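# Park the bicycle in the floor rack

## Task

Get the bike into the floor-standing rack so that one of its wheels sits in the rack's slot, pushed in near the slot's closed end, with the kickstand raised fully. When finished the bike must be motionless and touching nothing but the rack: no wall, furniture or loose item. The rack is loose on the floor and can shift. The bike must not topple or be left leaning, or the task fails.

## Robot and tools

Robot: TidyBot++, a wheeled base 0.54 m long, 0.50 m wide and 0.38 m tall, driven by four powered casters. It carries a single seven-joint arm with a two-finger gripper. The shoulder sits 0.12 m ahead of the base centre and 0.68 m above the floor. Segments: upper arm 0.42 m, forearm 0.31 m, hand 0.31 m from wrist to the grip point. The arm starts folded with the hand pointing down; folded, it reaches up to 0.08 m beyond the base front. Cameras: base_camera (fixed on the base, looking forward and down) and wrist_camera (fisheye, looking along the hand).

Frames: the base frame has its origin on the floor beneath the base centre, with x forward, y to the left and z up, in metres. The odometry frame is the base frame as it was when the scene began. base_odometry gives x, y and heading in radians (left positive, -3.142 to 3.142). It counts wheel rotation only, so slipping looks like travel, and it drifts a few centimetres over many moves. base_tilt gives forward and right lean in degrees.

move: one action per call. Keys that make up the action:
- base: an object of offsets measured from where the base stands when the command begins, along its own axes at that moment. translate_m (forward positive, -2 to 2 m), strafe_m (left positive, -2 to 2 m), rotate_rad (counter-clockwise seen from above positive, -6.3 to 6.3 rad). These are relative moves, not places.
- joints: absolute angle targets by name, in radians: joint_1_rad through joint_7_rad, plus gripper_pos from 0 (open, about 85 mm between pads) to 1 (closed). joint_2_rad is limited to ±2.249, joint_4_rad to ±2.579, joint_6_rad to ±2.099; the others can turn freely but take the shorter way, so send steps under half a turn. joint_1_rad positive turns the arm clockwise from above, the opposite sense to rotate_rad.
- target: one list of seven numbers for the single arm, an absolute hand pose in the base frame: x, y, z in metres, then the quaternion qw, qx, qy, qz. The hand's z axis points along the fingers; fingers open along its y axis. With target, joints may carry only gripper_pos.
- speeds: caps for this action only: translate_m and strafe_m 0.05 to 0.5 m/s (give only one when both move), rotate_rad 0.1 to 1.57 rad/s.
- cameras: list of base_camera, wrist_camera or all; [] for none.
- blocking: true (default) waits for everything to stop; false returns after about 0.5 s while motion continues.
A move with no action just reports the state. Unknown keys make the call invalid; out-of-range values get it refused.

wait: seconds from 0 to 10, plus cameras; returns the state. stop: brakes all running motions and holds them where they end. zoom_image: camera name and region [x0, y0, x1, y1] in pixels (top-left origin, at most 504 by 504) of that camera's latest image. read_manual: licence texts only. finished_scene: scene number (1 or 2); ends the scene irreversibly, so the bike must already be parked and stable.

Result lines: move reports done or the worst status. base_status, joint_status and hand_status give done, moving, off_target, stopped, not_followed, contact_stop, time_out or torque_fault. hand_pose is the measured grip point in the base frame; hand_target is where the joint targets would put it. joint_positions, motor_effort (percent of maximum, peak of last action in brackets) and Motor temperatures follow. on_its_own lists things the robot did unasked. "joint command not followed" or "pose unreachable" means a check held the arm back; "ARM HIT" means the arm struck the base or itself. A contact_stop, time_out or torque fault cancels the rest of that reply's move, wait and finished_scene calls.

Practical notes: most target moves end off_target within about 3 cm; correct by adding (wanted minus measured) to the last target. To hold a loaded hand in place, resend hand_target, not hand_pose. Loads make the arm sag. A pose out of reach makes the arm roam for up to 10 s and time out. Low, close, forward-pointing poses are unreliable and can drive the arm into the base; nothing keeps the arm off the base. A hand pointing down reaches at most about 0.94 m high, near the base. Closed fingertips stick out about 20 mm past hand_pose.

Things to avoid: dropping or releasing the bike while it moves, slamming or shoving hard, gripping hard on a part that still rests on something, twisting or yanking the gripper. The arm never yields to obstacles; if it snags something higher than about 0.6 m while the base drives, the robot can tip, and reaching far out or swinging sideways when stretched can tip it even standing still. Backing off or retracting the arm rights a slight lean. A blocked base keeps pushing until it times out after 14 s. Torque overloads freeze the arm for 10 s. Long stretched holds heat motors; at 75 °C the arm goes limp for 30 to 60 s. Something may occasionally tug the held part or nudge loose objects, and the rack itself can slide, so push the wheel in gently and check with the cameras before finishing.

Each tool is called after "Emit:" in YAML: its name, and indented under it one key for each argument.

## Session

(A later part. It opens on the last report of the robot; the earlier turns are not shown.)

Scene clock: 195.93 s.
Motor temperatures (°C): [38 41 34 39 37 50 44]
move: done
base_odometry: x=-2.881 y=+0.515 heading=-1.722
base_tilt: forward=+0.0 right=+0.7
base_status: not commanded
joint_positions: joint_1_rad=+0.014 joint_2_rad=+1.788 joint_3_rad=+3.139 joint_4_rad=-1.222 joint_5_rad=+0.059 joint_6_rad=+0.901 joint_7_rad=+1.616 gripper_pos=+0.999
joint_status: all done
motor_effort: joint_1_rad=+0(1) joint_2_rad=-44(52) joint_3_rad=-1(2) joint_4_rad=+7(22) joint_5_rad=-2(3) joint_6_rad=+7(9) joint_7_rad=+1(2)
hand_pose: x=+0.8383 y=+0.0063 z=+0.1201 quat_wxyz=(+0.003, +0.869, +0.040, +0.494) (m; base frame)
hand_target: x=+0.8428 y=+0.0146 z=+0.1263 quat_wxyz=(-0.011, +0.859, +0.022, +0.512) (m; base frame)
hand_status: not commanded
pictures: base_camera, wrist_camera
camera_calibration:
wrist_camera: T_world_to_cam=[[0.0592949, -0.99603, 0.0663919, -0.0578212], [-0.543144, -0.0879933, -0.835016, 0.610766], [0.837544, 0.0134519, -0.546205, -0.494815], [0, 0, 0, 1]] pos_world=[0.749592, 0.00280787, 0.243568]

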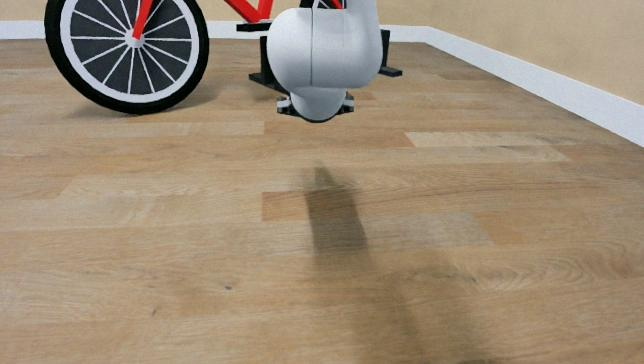

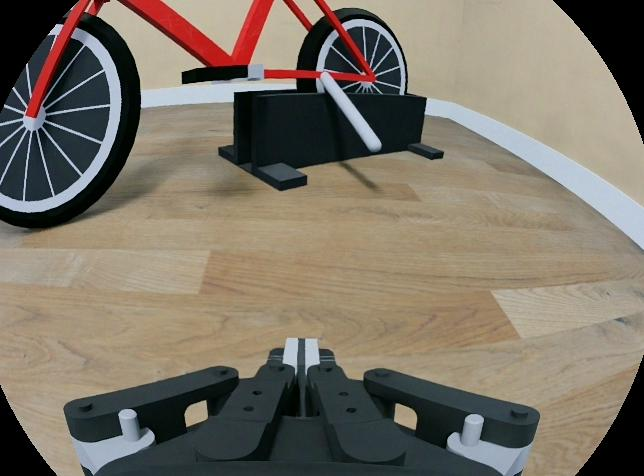

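Emit:
move:
  base: {"translate_m": 0.28}

Scene clock: 197.87 s.
Motor temperatures (°C): [38 41 34 39 37 50 44]
move: done
base_odometry: x=-2.924 y=+0.238 heading=-1.722
base_tilt: forward=+0.0 right=+0.6
base_status: done
joint_positions: joint_1_rad=+0.014 joint_2_rad=+1.790 joint_3_rad=+3.139 joint_4_rad=-1.213 joint_5_rad=+0.059 joint_6_rad=+0.905 joint_7_rad=+1.616 gripper_pos=+0.999
joint_status: not commanded
motor_effort: joint_1_rad=+0(1) joint_2_rad=-44(46) joint_3_rad=-1(2) joint_4_rad=+7(8) joint_5_rad=-1(2) joint_6_rad=+7(8) joint_7_rad=+1(1)
hand_pose: x=+0.8420 y=+0.0065 z=+0.1225 quat_wxyz=(+0.003, +0.866, +0.040, +0.498) (m; base frame)
hand_target: x=+0.8428 y=+0.0146 z=+0.1263 quat_wxyz=(-0.011, +0.859, +0.022, +0.512) (m; base frame)
hand_status: not commanded
pictures: base_camera, wrist_camera
camera_calibration:
wrist_camera: T_world_to_cam=[[0.0588631, -0.996017, 0.0669792, -0.0577247], [-0.533976, -0.088105, -0.840897, 0.607862], [0.843448, 0.0137325, -0.537035, -0.502764], [0, 0, 0, 1]] pos_world=[0.752037, 0.0029651, 0.245013]

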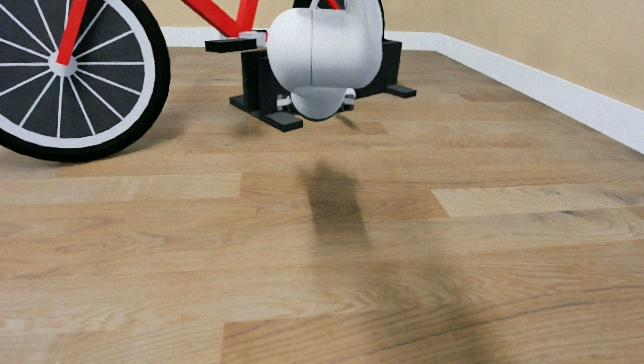

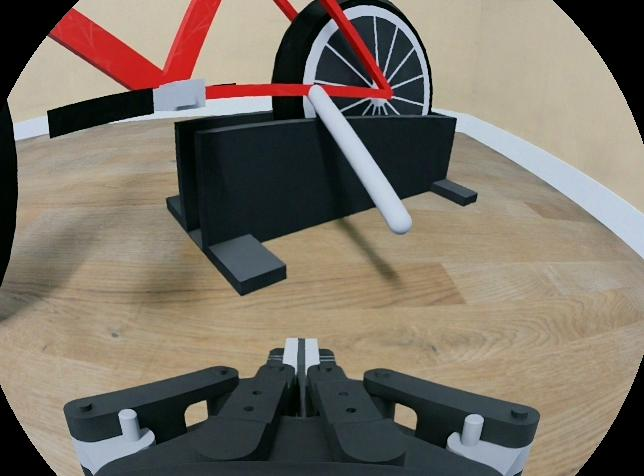

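Emit:
move:
  base: {"translate_m": 0.12}
  speeds: {"translate_m": 0.25}
  cameras: ["wrist_camera"]

Scene clock: 199.43 s.
Motor temperatures (°C): [38 41 34 39 37 50 44]
move: done
base_odometry: x=-2.942 y=+0.119 heading=-1.723
base_tilt: forward=+0.0 right=+0.6
base_status: done
joint_positions: joint_1_rad=+0.013 joint_2_rad=+1.791 joint_3_rad=+3.139 joint_4_rad=-1.209 joint_5_rad=+0.059 joint_6_rad=+0.906 joint_7_rad=+1.616 gripper_pos=+0.999
joint_status: not commanded
motor_effort: joint_1_rad=+0(1) joint_2_rad=-44(46) joint_3_rad=-1(2) joint_4_rad=+7(9) joint_5_rad=-1(2) joint_6_rad=+7(8) joint_7_rad=+1(1)
hand_pose: x=+0.8430 y=+0.0068 z=+0.1228 quat_wxyz=(+0.003, +0.865, +0.040, +0.500) (m; base frame)
hand_target: x=+0.8428 y=+0.0146 z=+0.1263 quat_wxyz=(-0.011, +0.859, +0.022, +0.512) (m; base frame)
hand_status: not commanded
pictures: wrist_camera
camera_calibration:
wrist_camera: T_world_to_cam=[[0.0590427, -0.995995, 0.0671438, -0.0577018], [-0.531443, -0.0882987, -0.84248, 0.606679], [0.845034, 0.0140592, -0.534528, -0.505085], [0, 0, 0, 1]] pos_world=[0.752636, 0.00319944, 0.245007]

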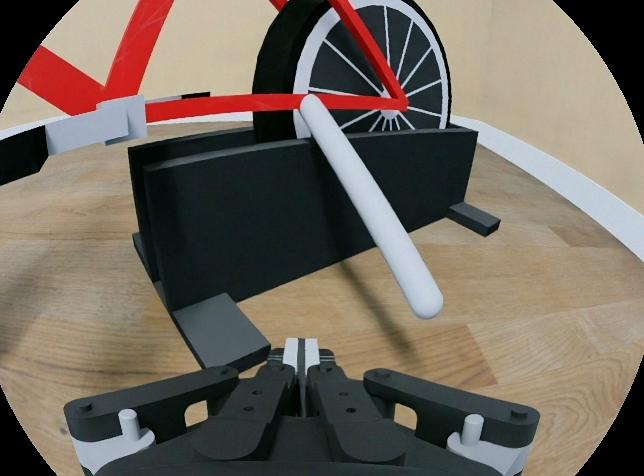

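Emit:
move:
  base: {"translate_m": 0.08}
  speeds: {"translate_m": 0.1}
  joints: {"joint_2_rad": 1.825}
  cameras: ["wrist_camera"]

Scene clock: 200.97 s.
Motor temperatures (°C): [38 42 34 39 37 50 44]
move: done
base_odometry: x=-2.954 y=+0.040 heading=-1.723
base_tilt: forward=+0.0 right=+0.6
base_status: done
joint_positions: joint_1_rad=+0.013 joint_2_rad=+1.813 joint_3_rad=+3.139 joint_4_rad=-1.209 joint_5_rad=+0.059 joint_6_rad=+0.906 joint_7_rad=+1.616 gripper_pos=+0.999
joint_status: all done
motor_effort: joint_1_rad=+0(1) joint_2_rad=-44(46) joint_3_rad=-1(2) joint_4_rad=+7(8) joint_5_rad=-2(3) joint_6_rad=+7(8) joint_7_rad=+1(1)
hand_pose: x=+0.8308 y=+0.0071 z=+0.1073 quat_wxyz=(+0.002, +0.870, +0.040, +0.491) (m; base frame)
hand_target: x=+0.8287 y=+0.0146 z=+0.1083 quat_wxyz=(-0.011, +0.865, +0.022, +0.501) (m; base frame)
hand_status: not commanded
pictures: wrist_camera
camera_calibration:
wrist_camera: T_world_to_cam=[[0.0606271, -0.996005, 0.0655682, -0.0567934], [-0.549169, -0.0881371, -0.831051, 0.600649], [0.833509, 0.0143762, -0.552318, -0.491575], [0, 0, 0, 1]] pos_world=[0.743033, 0.00343996, 0.231387]

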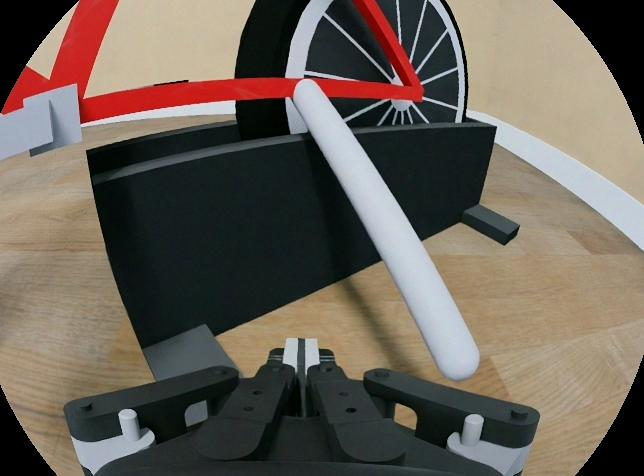

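Emit:
move:
  base: {"translate_m": 0.015, "strafe_m": -0.055}
  speeds: {"strafe_m": 0.08}
  cameras: ["wrist_camera"]

Scene clock: 202.40 s.
Motor temperatures (°C): [38 42 34 39 37 50 44]
move: done
base_odometry: x=-3.011 y=+0.033 heading=-1.723
base_tilt: forward=+0.0 right=+0.7
base_status: done
joint_positions: joint_1_rad=+0.006 joint_2_rad=+1.813 joint_3_rad=+3.139 joint_4_rad=-1.209 joint_5_rad=+0.059 joint_6_rad=+0.906 joint_7_rad=+1.616 gripper_pos=+0.999
joint_status: not commanded
motor_effort: joint_1_rad=+0(3) joint_2_rad=-44(44) joint_3_rad=-1(2) joint_4_rad=+7(7) joint_5_rad=-2(2) joint_6_rad=+7(8) joint_7_rad=+0(1)
hand_pose: x=+0.8307 y=+0.0122 z=+0.1073 quat_wxyz=(+0.001, +0.870, +0.043, +0.491) (m; base frame)
hand_target: x=+0.8287 y=+0.0146 z=+0.1083 quat_wxyz=(-0.011, +0.865, +0.022, +0.501) (m; base frame)
hand_status: not commanded
pictures: wrist_camera
camera_calibration:
wrist_camera: T_world_to_cam=[[0.0677948, -0.995546, 0.0655162, -0.0576185], [-0.548522, -0.0920445, -0.831054, 0.600575], [0.833383, 0.0204041, -0.552319, -0.49156], [0, 0, 0, 1]] pos_world=[0.742992, 0.00794759, 0.231387]

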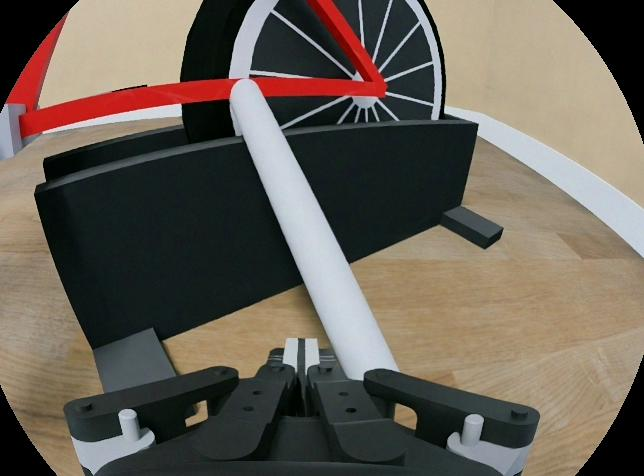

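Emit:
move:
  base: {"translate_m": 0.022, "strafe_m": -0.032}
  speeds: {"strafe_m": 0.08}
  cameras: ["wrist_camera"]

Scene clock: 203.50 s.
Motor temperatures (°C): [38 42 34 39 37 50 44]
move: done
base_odometry: x=-3.046 y=+0.017 heading=-1.723
base_tilt: forward=+0.0 right=+0.6
base_status: done
joint_positions: joint_1_rad=-0.019 joint_2_rad=+1.818 joint_3_rad=+3.137 joint_4_rad=-1.217 joint_5_rad=+0.059 joint_6_rad=+0.909 joint_7_rad=+1.616 gripper_pos=+0.999
joint_status: not commanded
motor_effort: joint_1_rad=+4(7) joint_2_rad=-44(48) joint_3_rad=+1(2) joint_4_rad=+7(11) joint_5_rad=-4(7) joint_6_rad=+7(9) joint_7_rad=+1(1)
hand_pose: x=+0.8239 y=+0.0308 z=+0.1021 quat_wxyz=(-0.007, +0.872, +0.053, +0.486) (m; base frame)
hand_target: x=+0.8287 y=+0.0146 z=+0.1083 quat_wxyz=(-0.011, +0.865, +0.022, +0.501) (m; base frame)
hand_status: not commanded
pictures: wrist_camera
camera_calibration:
wrist_camera: T_world_to_cam=[[0.092486, -0.993782, 0.062001, -0.0583481], [-0.554693, -0.103133, -0.825639, 0.599098], [0.826899, 0.0419685, -0.560782, -0.483566], [0, 0, 0, 1]] pos_world=[0.737572, 0.024096, 0.227081]

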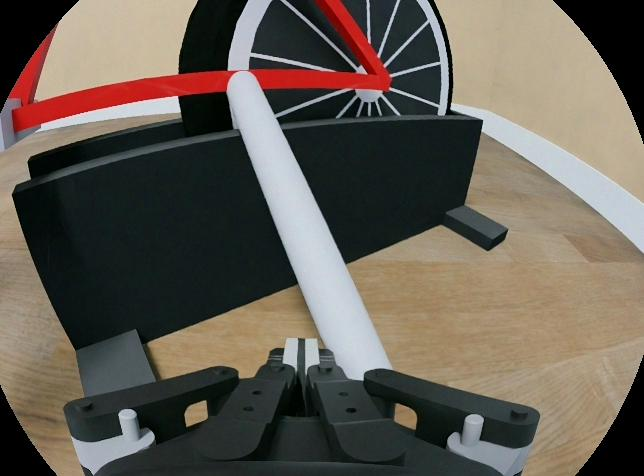

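Emit:
move:
  base: {"translate_m": 0.022, "strafe_m": -0.035}
  speeds: {"strafe_m": 0.08}
  cameras: ["wrist_camera"]

Emit:
move:
  base: {"translate_m": 0.02, "strafe_m": -0.035}
  speeds: {"strafe_m": 0.08}
  cameras: ["wrist_camera"]

Scene clock: 204.63 s.
Motor temperatures (°C): [38 42 34 39 37 50 44]
move: done
base_odometry: x=-3.084 y=+0.000 heading=-1.723
base_tilt: forward=+0.0 right=+0.6
base_status: done
joint_positions: joint_1_rad=-0.044 joint_2_rad=+1.826 joint_3_rad=+3.128 joint_4_rad=-1.224 joint_5_rad=+0.059 joint_6_rad=+0.909 joint_7_rad=+1.616 gripper_pos=+0.999
joint_status: not commanded
motor_effort: joint_1_rad=+9(10) joint_2_rad=-46(48) joint_3_rad=+3(4) joint_4_rad=+9(11) joint_5_rad=-7(8) joint_6_rad=+8(9) joint_7_rad=+0(1)
hand_pose: x=+0.8151 y=+0.0512 z=+0.0949 quat_wxyz=(-0.016, +0.875, +0.061, +0.480) (m; base frame)
hand_target: x=+0.8287 y=+0.0146 z=+0.1083 quat_wxyz=(-0.011, +0.865, +0.022, +0.501) (m; base frame)
hand_status: not commanded
pictures: wrist_camera
camera_calibration:
wrist_camera: T_world_to_cam=[[0.115964, -0.991844, 0.0529016, -0.0551775], [-0.564402, -0.109628, -0.818189, 0.59789], [0.817315, 0.0650227, -0.572511, -0.473428], [0, 0, 0, 1]] pos_world=[0.730788, 0.0416016, 0.221063]

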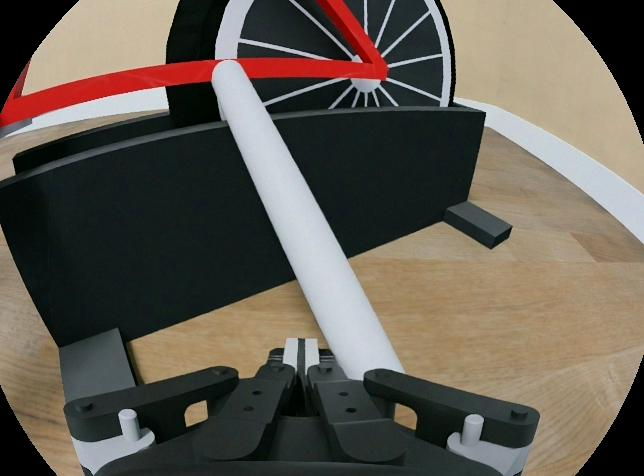

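Scene clock: 205.67 s.
Motor temperatures (°C): [38 42 34 39 37 50 44]
move: done
base_odometry: x=-3.121 y=-0.014 heading=-1.723
base_tilt: forward=+0.0 right=+0.6
base_status: done
joint_positions: joint_1_rad=-0.052 joint_2_rad=+1.831 joint_3_rad=+3.124 joint_4_rad=-1.224 joint_5_rad=+0.059 joint_6_rad=+0.909 joint_7_rad=+1.616 gripper_pos=+0.999
joint_status: not commanded
motor_effort: joint_1_rad=+10(12) joint_2_rad=-47(49) joint_3_rad=+4(6) joint_4_rad=+8(11) joint_5_rad=-8(9) joint_6_rad=+10(10) joint_7_rad=+0(1)
hand_pose: x=+0.8115 y=+0.0584 z=+0.0916 quat_wxyz=(-0.020, +0.876, +0.063, +0.477) (m; base frame)
hand_target: x=+0.8287 y=+0.0146 z=+0.1083 quat_wxyz=(-0.011, +0.865, +0.022, +0.501) (m; base frame)
hand_status: not commanded
pictures: wrist_camera
camera_calibration:
wrist_camera: T_world_to_cam=[[0.12329, -0.991185, 0.0485007, -0.0530673], [-0.568018, -0.110561, -0.815556, 0.596731], [0.813729, 0.0730007, -0.576642, -0.470089], [0, 0, 0, 1]] pos_world=[0.728022, 0.0476923, 0.218169]

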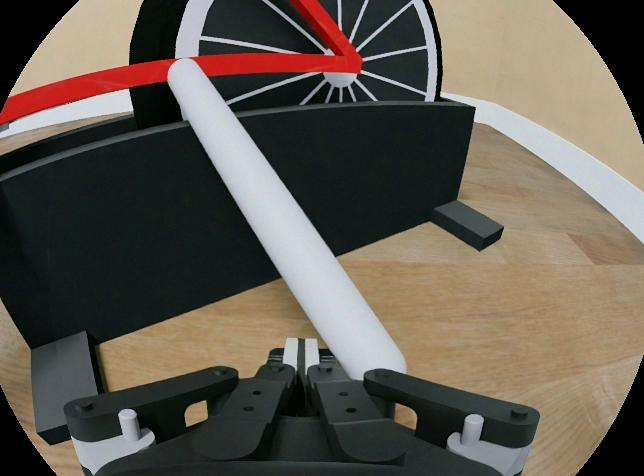

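Emit:
move:
  base: {"translate_m": 0.022, "strafe_m": -0.035}
  joints: {"joint_2_rad": 1.81}
  speeds: {"strafe_m": 0.08}
  cameras: ["wrist_camera"]

Emit:
move:
  base: {"translate_m": 0.022, "strafe_m": -0.035}
  joints: {"joint_2_rad": 1.79}
  speeds: {"strafe_m": 0.08}
  cameras: ["wrist_camera"]

Scene clock: 206.87 s.
Motor temperatures (°C): [38 42 34 39 37 50 44]
move: done
base_odometry: x=-3.159 y=-0.031 heading=-1.723
base_tilt: forward=+0.0 right=+0.6
base_status: done
joint_positions: joint_1_rad=-0.047 joint_2_rad=+1.831 joint_3_rad=+3.124 joint_4_rad=-1.226 joint_5_rad=+0.059 joint_6_rad=+0.909 joint_7_rad=+1.616 gripper_pos=+0.999
joint_status: all done
motor_effort: joint_1_rad=+7(13) joint_2_rad=-49(50) joint_3_rad=+3(5) joint_4_rad=+10(11) joint_5_rad=-6(8) joint_6_rad=+10(11) joint_7_rad=+1(1)
hand_pose: x=+0.8112 y=+0.0550 z=+0.0912 quat_wxyz=(-0.018, +0.877, +0.061, +0.477) (m; base frame)
hand_target: x=+0.8372 y=+0.0146 z=+0.1190 quat_wxyz=(-0.011, +0.861, +0.022, +0.507) (m; base frame)
hand_status: not commanded
pictures: wrist_camera
camera_calibration:
wrist_camera: T_world_to_cam=[[0.118371, -0.9918, 0.0481817, -0.0523126], [-0.569631, -0.10757, -0.814831, 0.596894], [0.813332, 0.0690063, -0.577693, -0.469152], [0, 0, 0, 1]] pos_world=[0.727777, 0.0446984, 0.217862]

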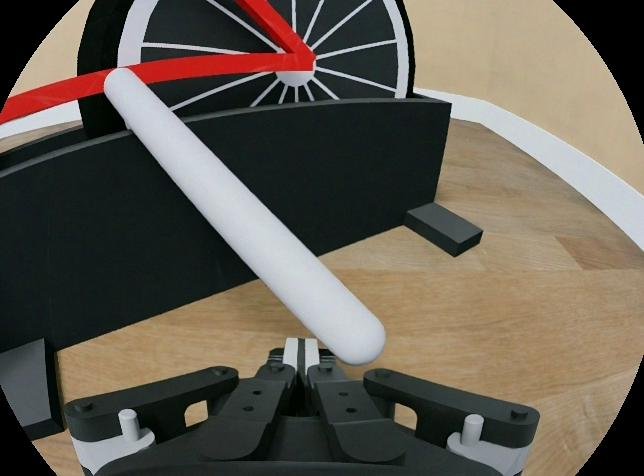

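Scene clock: 208.17 s.
Motor temperatures (°C): [38 42 34 39 37 50 44]
move: done
base_odometry: x=-3.197 y=-0.047 heading=-1.723
base_tilt: forward=+0.0 right=+0.6
base_status: done
joint_positions: joint_1_rad=+0.000 joint_2_rad=+1.804 joint_3_rad=+3.131 joint_4_rad=-1.214 joint_5_rad=+0.059 joint_6_rad=+0.921 joint_7_rad=+1.616 gripper_pos=+0.999
joint_status: all done
motor_effort: joint_1_rad=+0(11) joint_2_rad=-44(51) joint_3_rad=-1(4) joint_4_rad=+7(11) joint_5_rad=-1(7) joint_6_rad=+8(12) joint_7_rad=+1(1)
hand_pose: x=+0.8361 y=+0.0204 z=+0.1167 quat_wxyz=(-0.004, +0.865, +0.043, +0.499) (m; base frame)
hand_target: x=+0.8483 y=+0.0146 z=+0.1335 quat_wxyz=(-0.011, +0.856, +0.022, +0.516) (m; base frame)
hand_status: not commanded
pictures: wrist_camera
camera_calibration:
wrist_camera: T_world_to_cam=[[0.0709846, -0.995824, 0.057416, -0.0521736], [-0.531869, -0.0864829, -0.842399, 0.599426], [0.843846, 0.0292595, -0.535787, -0.501889], [0, 0, 0, 1]] pos_world=[0.746036, 0.0145694, 0.239046]

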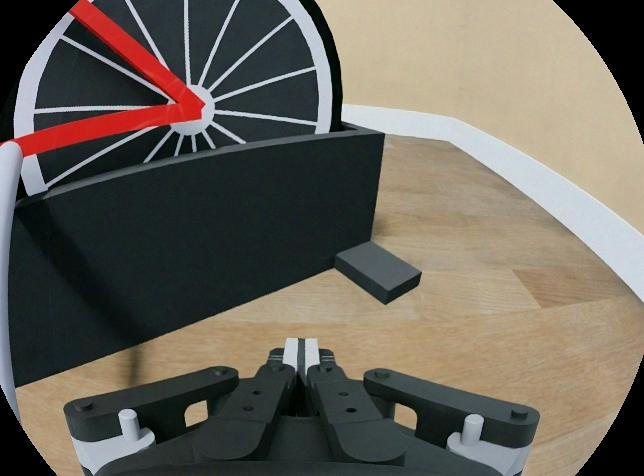

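Emit:
move:
  base: {"translate_m": -0.19}
  joints: {"joint_2_rad": 1.815}
  speeds: {"translate_m": 0.2}
  cameras: []

Emit:
move:
  base: {"strafe_m": 0.175}
  speeds: {"strafe_m": 0.2}
  cameras: ["wrist_camera"]

Scene clock: 210.03 s.
Motor temperatures (°C): [38 42 34 39 37 50 44]
move: done
base_odometry: x=-3.169 y=+0.141 heading=-1.723
base_tilt: forward=+0.0 right=+0.6
base_status: done
joint_positions: joint_1_rad=-0.001 joint_2_rad=+1.806 joint_3_rad=+3.131 joint_4_rad=-1.213 joint_5_rad=+0.059 joint_6_rad=+0.921 joint_7_rad=+1.616 gripper_pos=+0.999
joint_status: all done
motor_effort: joint_1_rad=+0(1) joint_2_rad=-44(46) joint_3_rad=-1(2) joint_4_rad=+7(8) joint_5_rad=-1(2) joint_6_rad=+8(8) joint_7_rad=+0(1)
hand_pose: x=+0.8352 y=+0.0205 z=+0.1153 quat_wxyz=(-0.004, +0.866, +0.043, +0.499) (m; base frame)
hand_target: x=+0.8344 y=+0.0146 z=+0.1155 quat_wxyz=(-0.011, +0.863, +0.022, +0.505) (m; base frame)
hand_status: not commanded
pictures: none
No camera images: "cameras" was empty.

Scene clock: 211.67 s.
Motor temperatures (°C): [38 42 34 39 37 50 44]
move: done
base_odometry: x=-2.996 y=+0.115 heading=-1.723
base_tilt: forward=+0.0 right=+0.6
base_status: done
joint_positions: joint_1_rad=-0.003 joint_2_rad=+1.806 joint_3_rad=+3.131 joint_4_rad=-1.213 joint_5_rad=+0.059 joint_6_rad=+0.921 joint_7_rad=+1.616 gripper_pos=+0.999
joint_status: not commanded
motor_effort: joint_1_rad=+0(4) joint_2_rad=-44(44) joint_3_rad=-2(3) joint_4_rad=+7(7) joint_5_rad=-1(2) joint_6_rad=+8(8) joint_7_rad=+1(1)
hand_pose: x=+0.8352 y=+0.0221 z=+0.1153 quat_wxyz=(-0.005, +0.866, +0.044, +0.499) (m; base frame)
hand_target: x=+0.8344 y=+0.0146 z=+0.1155 quat_wxyz=(-0.011, +0.863, +0.022, +0.505) (m; base frame)
hand_status: not commanded
pictures: wrist_camera
camera_calibration:
wrist_camera: T_world_to_cam=[[0.0735345, -0.995633, 0.0575158, -0.0525141], [-0.532865, -0.0879743, -0.841615, 0.598658], [0.842999, 0.0312395, -0.537007, -0.501078], [0, 0, 0, 1]] pos_world=[0.745273, 0.0160351, 0.237777]

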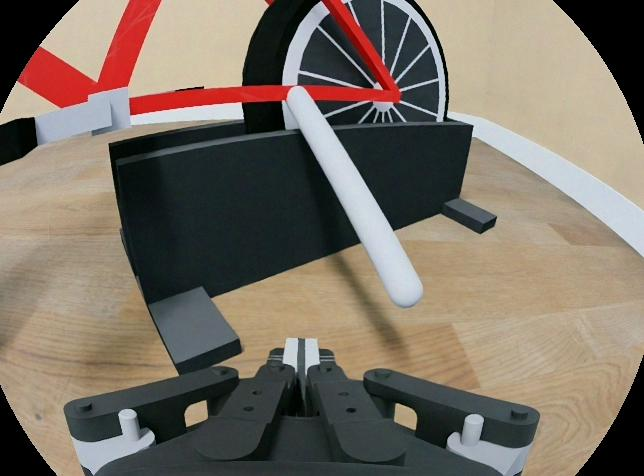

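Emit:
move:
  base: {"translate_m": 0.125}
  speeds: {"translate_m": 0.2}
  cameras: ["wrist_camera"]

Emit:
move:
  base: {"strafe_m": -0.07, "translate_m": 0.015}
  speeds: {"strafe_m": 0.08}
  cameras: ["wrist_camera"]

Emit:
move:
  base: {"strafe_m": -0.035, "translate_m": 0.022}
  joints: {"joint_2_rad": 1.80}
  speeds: {"strafe_m": 0.08}
  cameras: ["wrist_camera"]

Scene clock: 213.30 s.
Motor temperatures (°C): [38 42 34 39 37 50 44]
move: done
base_odometry: x=-3.014 y=-0.009 heading=-1.722
base_tilt: forward=+0.0 right=+0.6
base_status: done
joint_positions: joint_1_rad=-0.003 joint_2_rad=+1.807 joint_3_rad=+3.131 joint_4_rad=-1.213 joint_5_rad=+0.059 joint_6_rad=+0.921 joint_7_rad=+1.616 gripper_pos=+0.999
joint_status: not commanded
motor_effort: joint_1_rad=+0(1) joint_2_rad=-44(46) joint_3_rad=-2(2) joint_4_rad=+6(8) joint_5_rad=-1(2) joint_6_rad=+7(8) joint_7_rad=+1(1)
hand_pose: x=+0.8349 y=+0.0221 z=+0.1148 quat_wxyz=(-0.005, +0.866, +0.044, +0.498) (m; base frame)
hand_target: x=+0.8344 y=+0.0146 z=+0.1155 quat_wxyz=(-0.011, +0.863, +0.022, +0.505) (m; base frame)
hand_status: not commanded
pictures: wrist_camera
camera_calibration:
wrist_camera: T_world_to_cam=[[0.0735576, -0.995633, 0.0574836, -0.0524815], [-0.533261, -0.0879742, -0.841364, 0.598383], [0.842746, 0.0312349, -0.537404, -0.50083], [0, 0, 0, 1]] pos_world=[0.745027, 0.0160332, 0.237326]

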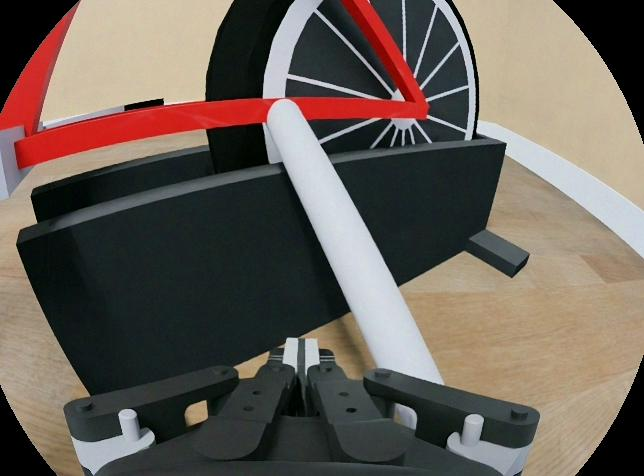

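Scene clock: 214.70 s.
Motor temperatures (°C): [38 42 34 39 37 51 44]
move: done
base_odometry: x=-3.086 y=-0.014 heading=-1.722
base_tilt: forward=+0.0 right=+0.6
base_status: done
joint_positions: joint_1_rad=-0.058 joint_2_rad=+1.813 joint_3_rad=+3.121 joint_4_rad=-1.217 joint_5_rad=+0.059 joint_6_rad=+0.921 joint_7_rad=+1.616 gripper_pos=+0.999
joint_status: not commanded
motor_effort: joint_1_rad=+12(13) joint_2_rad=-47(48) joint_3_rad=+5(5) joint_4_rad=+9(10) joint_5_rad=-9(9) joint_6_rad=+8(9) joint_7_rad=+0(1)
hand_pose: x=+0.8270 y=+0.0654 z=+0.1096 quat_wxyz=(-0.023, +0.867, +0.065, +0.494) (m; base frame)
hand_target: x=+0.8344 y=+0.0146 z=+0.1155 quat_wxyz=(-0.011, +0.863, +0.022, +0.505) (m; base frame)
hand_status: not commanded
pictures: wrist_camera
camera_calibration:
wrist_camera: T_world_to_cam=[[0.127449, -0.99073, 0.0470151, -0.0521748], [-0.536825, -0.108761, -0.836654, 0.597347], [0.834012, 0.0813919, -0.545711, -0.493501], [0, 0, 0, 1]] pos_world=[0.738906, 0.0534441, 0.232916]

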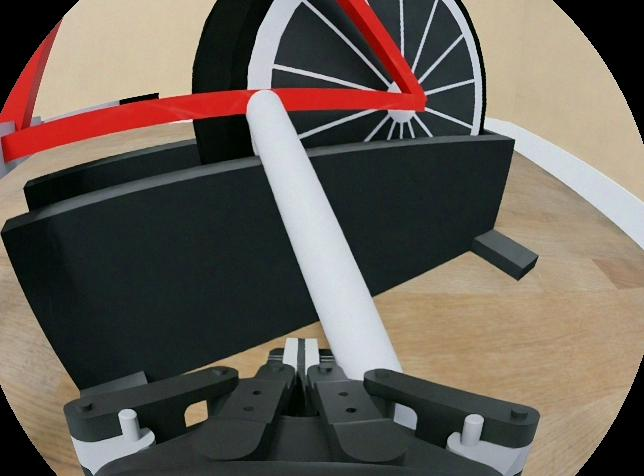

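Scene clock: 215.73 s.
Motor temperatures (°C): [38 42 34 39 37 51 44]
move: done
base_odometry: x=-3.124 y=-0.030 heading=-1.722
base_tilt: forward=+0.0 right=+0.6
base_status: done
joint_positions: joint_1_rad=-0.066 joint_2_rad=+1.814 joint_3_rad=+3.119 joint_4_rad=-1.224 joint_5_rad=+0.059 joint_6_rad=+0.921 joint_7_rad=+1.616 gripper_pos=+0.999
joint_status: all done
motor_effort: joint_1_rad=+12(15) joint_2_rad=-48(50) joint_3_rad=+5(6) joint_4_rad=+9(11) joint_5_rad=-8(10) joint_6_rad=+10(11) joint_7_rad=+1(1)
hand_pose: x=+0.8226 y=+0.0717 z=+0.1070 quat_wxyz=(-0.025, +0.869, +0.068, +0.490) (m; base frame)
hand_target: x=+0.8428 y=+0.0146 z=+0.1263 quat_wxyz=(-0.011, +0.859, +0.022, +0.512) (m; base frame)
hand_status: not commanded
pictures: wrist_camera
camera_calibration:
wrist_camera: T_world_to_cam=[[0.135634, -0.989751, 0.0446926, -0.0518237], [-0.54263, -0.111952, -0.832478, 0.598125], [0.828949, 0.0886606, -0.552253, -0.487396], [0, 0, 0, 1]] pos_world=[0.735616, 0.0588816, 0.231076]

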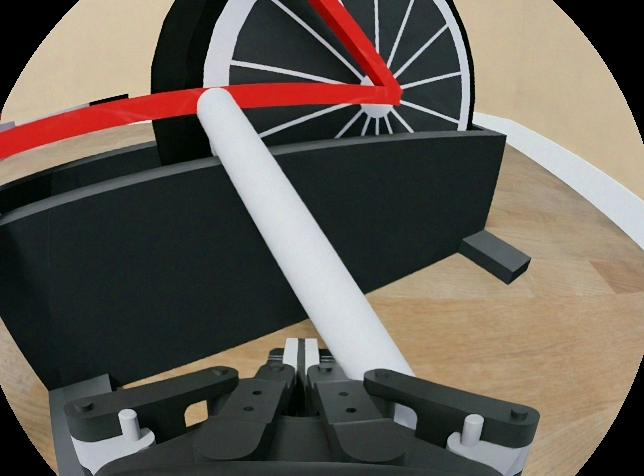

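Emit:
move:
  base: {"strafe_m": -0.03, "translate_m": 0.028}
  joints: {"joint_2_rad": 1.78}
  speeds: {"strafe_m": 0.08}
  cameras: ["wrist_camera"]

Emit:
move:
  base: {"strafe_m": -0.03, "translate_m": 0.028}
  joints: {"joint_2_rad": 1.76}
  speeds: {"strafe_m": 0.08}
  cameras: ["wrist_camera"]

Scene clock: 216.90 s.
Motor temperatures (°C): [38 42 34 39 37 51 44]
move: done
base_odometry: x=-3.158 y=-0.053 heading=-1.722
base_tilt: forward=+0.0 right=+0.6
base_status: done
joint_positions: joint_1_rad=-0.058 joint_2_rad=+1.814 joint_3_rad=+3.119 joint_4_rad=-1.230 joint_5_rad=+0.059 joint_6_rad=+0.921 joint_7_rad=+1.616 gripper_pos=+0.999
joint_status: all done
motor_effort: joint_1_rad=+8(15) joint_2_rad=-51(52) joint_3_rad=+3(6) joint_4_rad=+10(12) joint_5_rad=-7(9) joint_6_rad=+11(12) joint_7_rad=+1(1)
hand_pose: x=+0.8205 y=+0.0655 z=+0.1053 quat_wxyz=(-0.023, +0.870, +0.064, +0.488) (m; base frame)
hand_target: x=+0.8538 y=+0.0146 z=+0.1408 quat_wxyz=(-0.010, +0.854, +0.022, +0.520) (m; base frame)
hand_status: not commanded
pictures: wrist_camera
camera_calibration:
wrist_camera: T_world_to_cam=[[0.127372, -0.990871, 0.044181, -0.0506865], [-0.548282, -0.107459, -0.829361, 0.598886], [0.826537, 0.0814139, -0.556963, -0.483095], [0, 0, 0, 1]] pos_world=[0.73411, 0.0534624, 0.229866]

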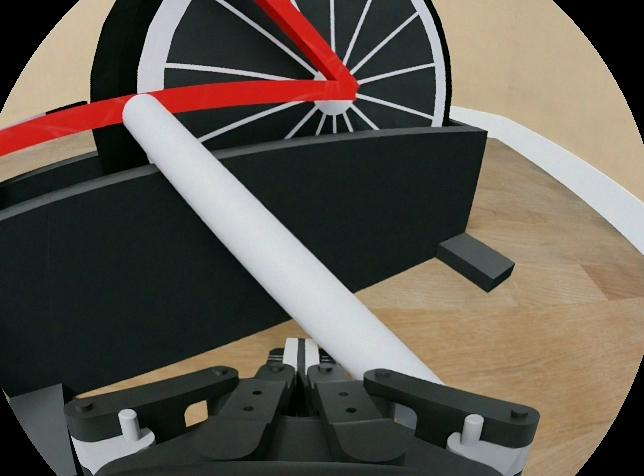

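Scene clock: 218.30 s.
Motor temperatures (°C): [38 42 34 39 37 51 44]
move: done
base_odometry: x=-3.192 y=-0.076 heading=-1.722
base_tilt: forward=+0.0 right=+0.6
base_status: done
joint_positions: joint_1_rad=-0.011 joint_2_rad=+1.787 joint_3_rad=+3.125 joint_4_rad=-1.221 joint_5_rad=+0.059 joint_6_rad=+0.921 joint_7_rad=+1.616 gripper_pos=+0.999
joint_status: all done
motor_effort: joint_1_rad=+0(12) joint_2_rad=-44(52) joint_3_rad=-2(4) joint_4_rad=+7(11) joint_5_rad=-1(7) joint_6_rad=+8(12) joint_7_rad=+0(1)
hand_pose: x=+0.8421 y=+0.0306 z=+0.1269 quat_wxyz=(-0.009, +0.863, +0.046, +0.504) (m; base frame)
hand_target: x=+0.8644 y=+0.0146 z=+0.1556 quat_wxyz=(-0.010, +0.848, +0.022, +0.529) (m; base frame)
hand_status: not commanded
pictures: wrist_camera
camera_calibration:
wrist_camera: T_world_to_cam=[[0.0806272, -0.995357, 0.0525615, -0.0505246], [-0.522582, -0.0871176, -0.848126, 0.604962], [0.848768, 0.0409144, -0.52718, -0.507367], [0, 0, 0, 1]] pos_world=[0.750852, 0.0231714, 0.248266]

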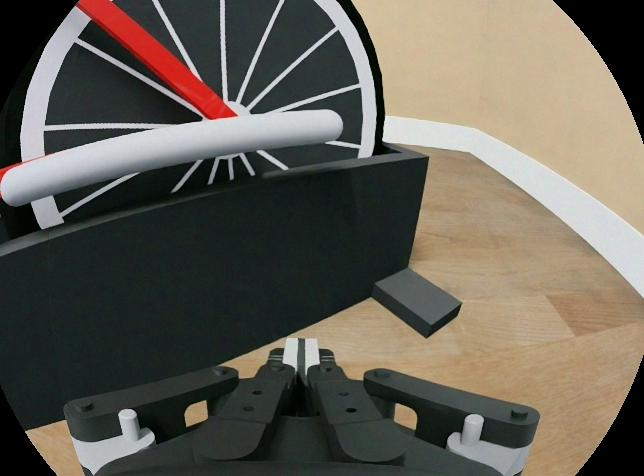

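Emit:
move:
  base: {"translate_m": -0.55, "strafe_m": 0.2}
  speeds: {"translate_m": 0.3}
  cameras: ["wrist_camera"]

Emit:
move:
  joints: {"joint_1_rad": 0.0, "joint_2_rad": -0.3, "joint_3_rad": 3.14, "joint_4_rad": -2.3, "joint_5_rad": 0, "joint_6_rad": 0.1, "joint_7_rad": 1.57}

Emit:
zoom_image:
  camera: "base_camera"
  region: [180, 0, 500, 180]

Scene clock: 221.23 s.
Motor temperatures (°C): [38 43 34 39 37 51 44]
move: done
base_odometry: x=-2.911 y=+0.438 heading=-1.722
base_tilt: forward=+0.0 right=+0.6
base_status: done
joint_positions: joint_1_rad=-0.007 joint_2_rad=+1.781 joint_3_rad=+3.126 joint_4_rad=-1.215 joint_5_rad=+0.059 joint_6_rad=+0.921 joint_7_rad=+1.616 gripper_pos=+0.999
joint_status: not commanded
motor_effort: joint_1_rad=+0(3) joint_2_rad=-45(47) joint_3_rad=-1(2) joint_4_rad=+7(9) joint_5_rad=+0(2) joint_6_rad=+8(8) joint_7_rad=+1(1)
hand_pose: x=+0.8481 y=+0.0270 z=+0.1330 quat_wxyz=(-0.007, +0.860, +0.044, +0.509) (m; base frame)
hand_target: x=+0.8644 y=+0.0146 z=+0.1556 quat_wxyz=(-0.010, +0.848, +0.022, +0.529) (m; base frame)
hand_status: not commanded
pictures: wrist_camera
camera_calibration:
wrist_camera: T_world_to_cam=[[0.075436, -0.995687, 0.0540105, -0.0507016], [-0.513119, -0.0852044, -0.854078, 0.605701], [0.854996, 0.0367144, -0.517334, -0.515593], [0, 0, 0, 1]] pos_world=[0.755452, 0.0200552, 0.253321]

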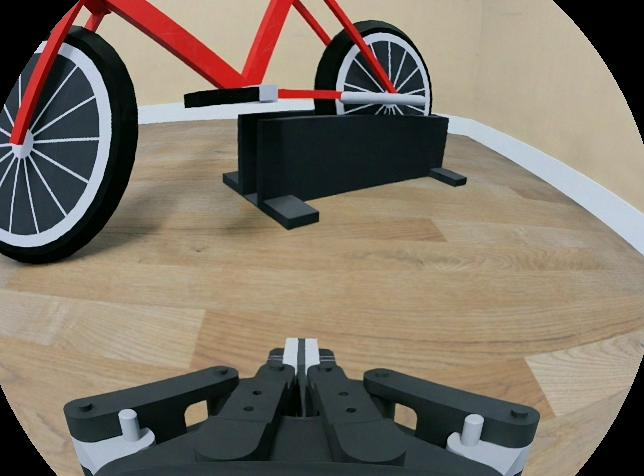

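Scene clock: 224.40 s.
Motor temperatures (°C): [38 43 34 39 37 51 44]
move: done
base_odometry: x=-2.911 y=+0.438 heading=-1.722
base_tilt: forward=+0.0 right=+0.6
base_status: not commanded
joint_positions: joint_1_rad=-0.007 joint_2_rad=-0.278 joint_3_rad=+3.126 joint_4_rad=-2.285 joint_5_rad=+0.059 joint_6_rad=+0.160 joint_7_rad=+1.616 gripper_pos=+0.999
joint_status: all done
motor_effort: joint_1_rad=+0(1) joint_2_rad=-9(50) joint_3_rad=+0(2) joint_4_rad=+21(22) joint_5_rad=-1(3) joint_6_rad=+8(9) joint_7_rad=+1(2)
hand_pose: x=+0.5875 y=+0.0153 z=+0.8684 quat_wxyz=(+0.023, +0.796, +0.054, +0.602) (m; base frame)
hand_target: x=+0.5751 y=+0.0021 z=+0.8523 quat_wxyz=(+0.000, +0.813, +0.000, +0.582) (m; base frame)
hand_status: not commanded
pictures: base_camera, wrist_camera
camera_calibration:
wrist_camera: T_world_to_cam=[[0.0459848, -0.991671, 0.12031, -0.1228], [-0.306824, -0.128637, -0.943033, 1.0558], [0.950655, 0.00645114, -0.310183, -0.147521], [0, 0, 0, 1]] pos_world=[0.469833, 0.0149895, 0.96467]

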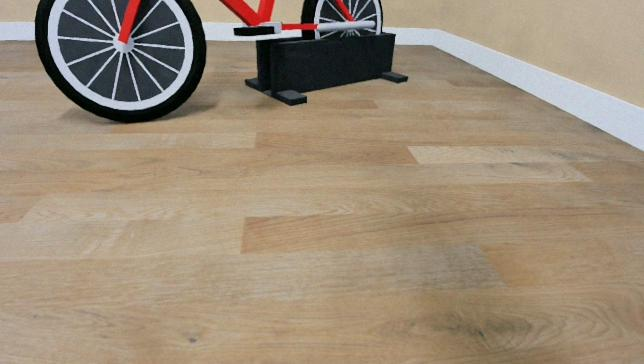

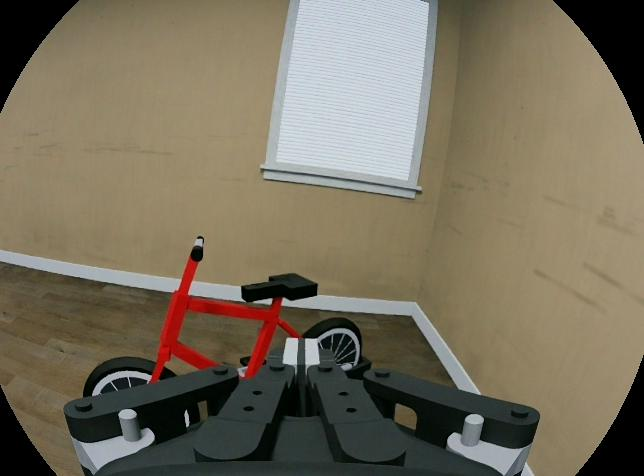

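Scaled by 1.575.

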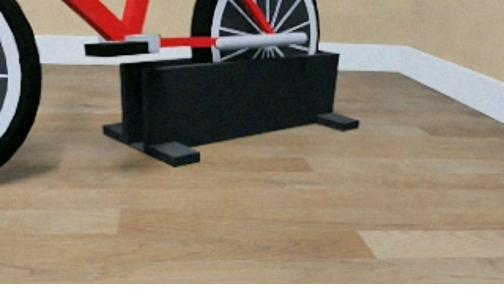

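Emit:
zoom_image:
  camera: "wrist_camera"
  region: [220, 260, 440, 400]

Scaled by 2.291.

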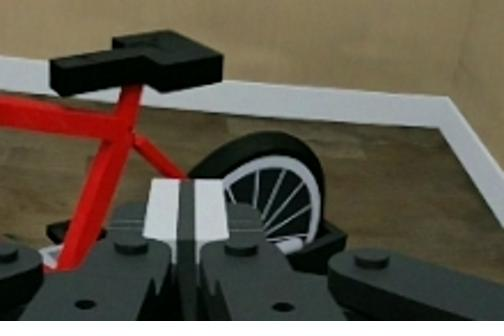

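Emit:
move:
  base: {"rotate_rad": 0.35, "translate_m": 0.2, "strafe_m": -0.35}
  joints: {"joint_6_rad": -0.35}

Emit:
zoom_image:
  camera: "wrist_camera"
  region: [320, 50, 600, 260]

Scene clock: 227.00 s.
Motor temperatures (°C): [38 43 34 39 37 51 44]
move: done
base_odometry: x=-3.288 y=+0.293 heading=-1.371
base_tilt: forward=+0.0 right=+0.6
base_status: done
joint_positions: joint_1_rad=-0.006 joint_2_rad=-0.283 joint_3_rad=+3.131 joint_4_rad=-2.297 joint_5_rad=+0.059 joint_6_rad=-0.294 joint_7_rad=+1.616 gripper_pos=+0.999
joint_status: all done
motor_effort: joint_1_rad=+0(1) joint_2_rad=-8(11) joint_3_rad=+0(3) joint_4_rad=+20(22) joint_5_rad=-1(2) joint_6_rad=+7(8) joint_7_rad=+1(1)
hand_pose: x=+0.5158 y=+0.0029 z=+0.7418 quat_wxyz=(+0.026, +0.913, +0.051, +0.404) (m; base frame)
hand_target: x=+0.5020 y=+0.0020 z=+0.7342 quat_wxyz=(+0.000, +0.923, +0.000, +0.386) (m; base frame)
hand_status: not commanded
pictures: base_camera, wrist_camera
camera_calibration:
wrist_camera: T_world_to_cam=[[0.0693602, -0.991219, 0.112577, -0.122893], [-0.69669, -0.128899, -0.705697, 0.937835], [0.714011, -0.0294837, -0.699513, 0.292438], [0, 0, 0, 1]] pos_world=[0.4531, 0.00769457, 0.880227]

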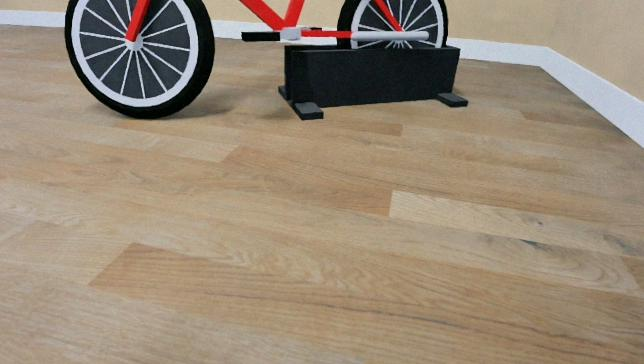

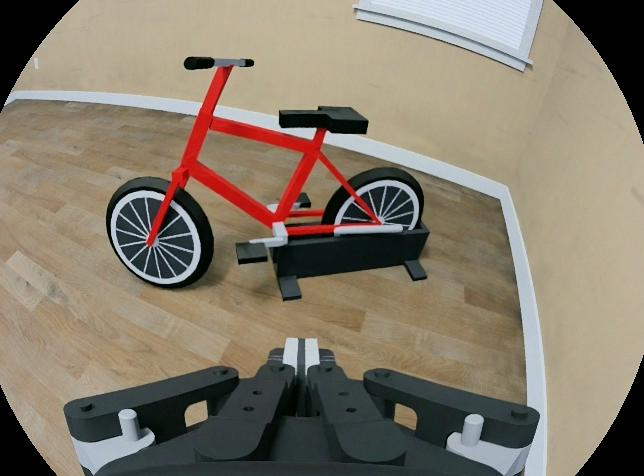

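Scaled by 1.800.

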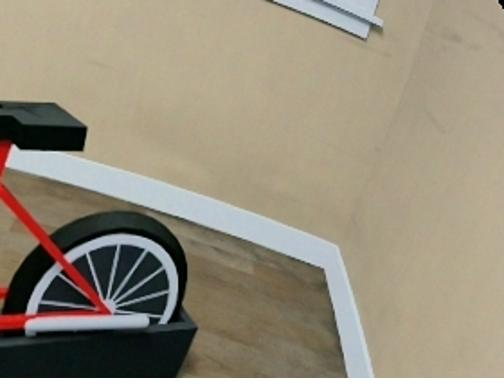

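Emit:
wait:
  seconds: 1
  cameras: ["base_camera"]

Emit:
finished_scene:
  scene: 2

Scene clock: 228.03 s.
Motor temperatures (°C): [38 42 34 39 37 51 44]
base_odometry: x=-3.288 y=+0.293 heading=-1.371
base_tilt: forward=+0.0 right=+0.6
base_status: done
joint_positions: joint_1_rad=-0.006 joint_2_rad=-0.283 joint_3_rad=+3.131 joint_4_rad=-2.297 joint_5_rad=+0.059 joint_6_rad=-0.294 joint_7_rad=+1.616 gripper_pos=+0.999
joint_status: all done
motor_effort: joint_1_rad=+0(1) joint_2_rad=-8(11) joint_3_rad=+1(3) joint_4_rad=+20(22) joint_5_rad=-1(2) joint_6_rad=+6(8) joint_7_rad=+0(1)
hand_pose: x=+0.5158 y=+0.0029 z=+0.7418 quat_wxyz=(+0.026, +0.913, +0.051, +0.404) (m; base frame)
hand_target: x=+0.5020 y=+0.0020 z=+0.7342 quat_wxyz=(+0.000, +0.923, +0.000, +0.386) (m; base frame)
hand_status: not commanded
wait: 1.00 s; at rest by 0.23 s
pictures: base_camera

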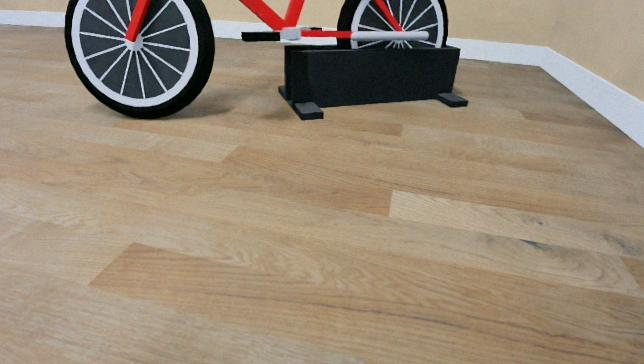

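The scene is finished: the task was done.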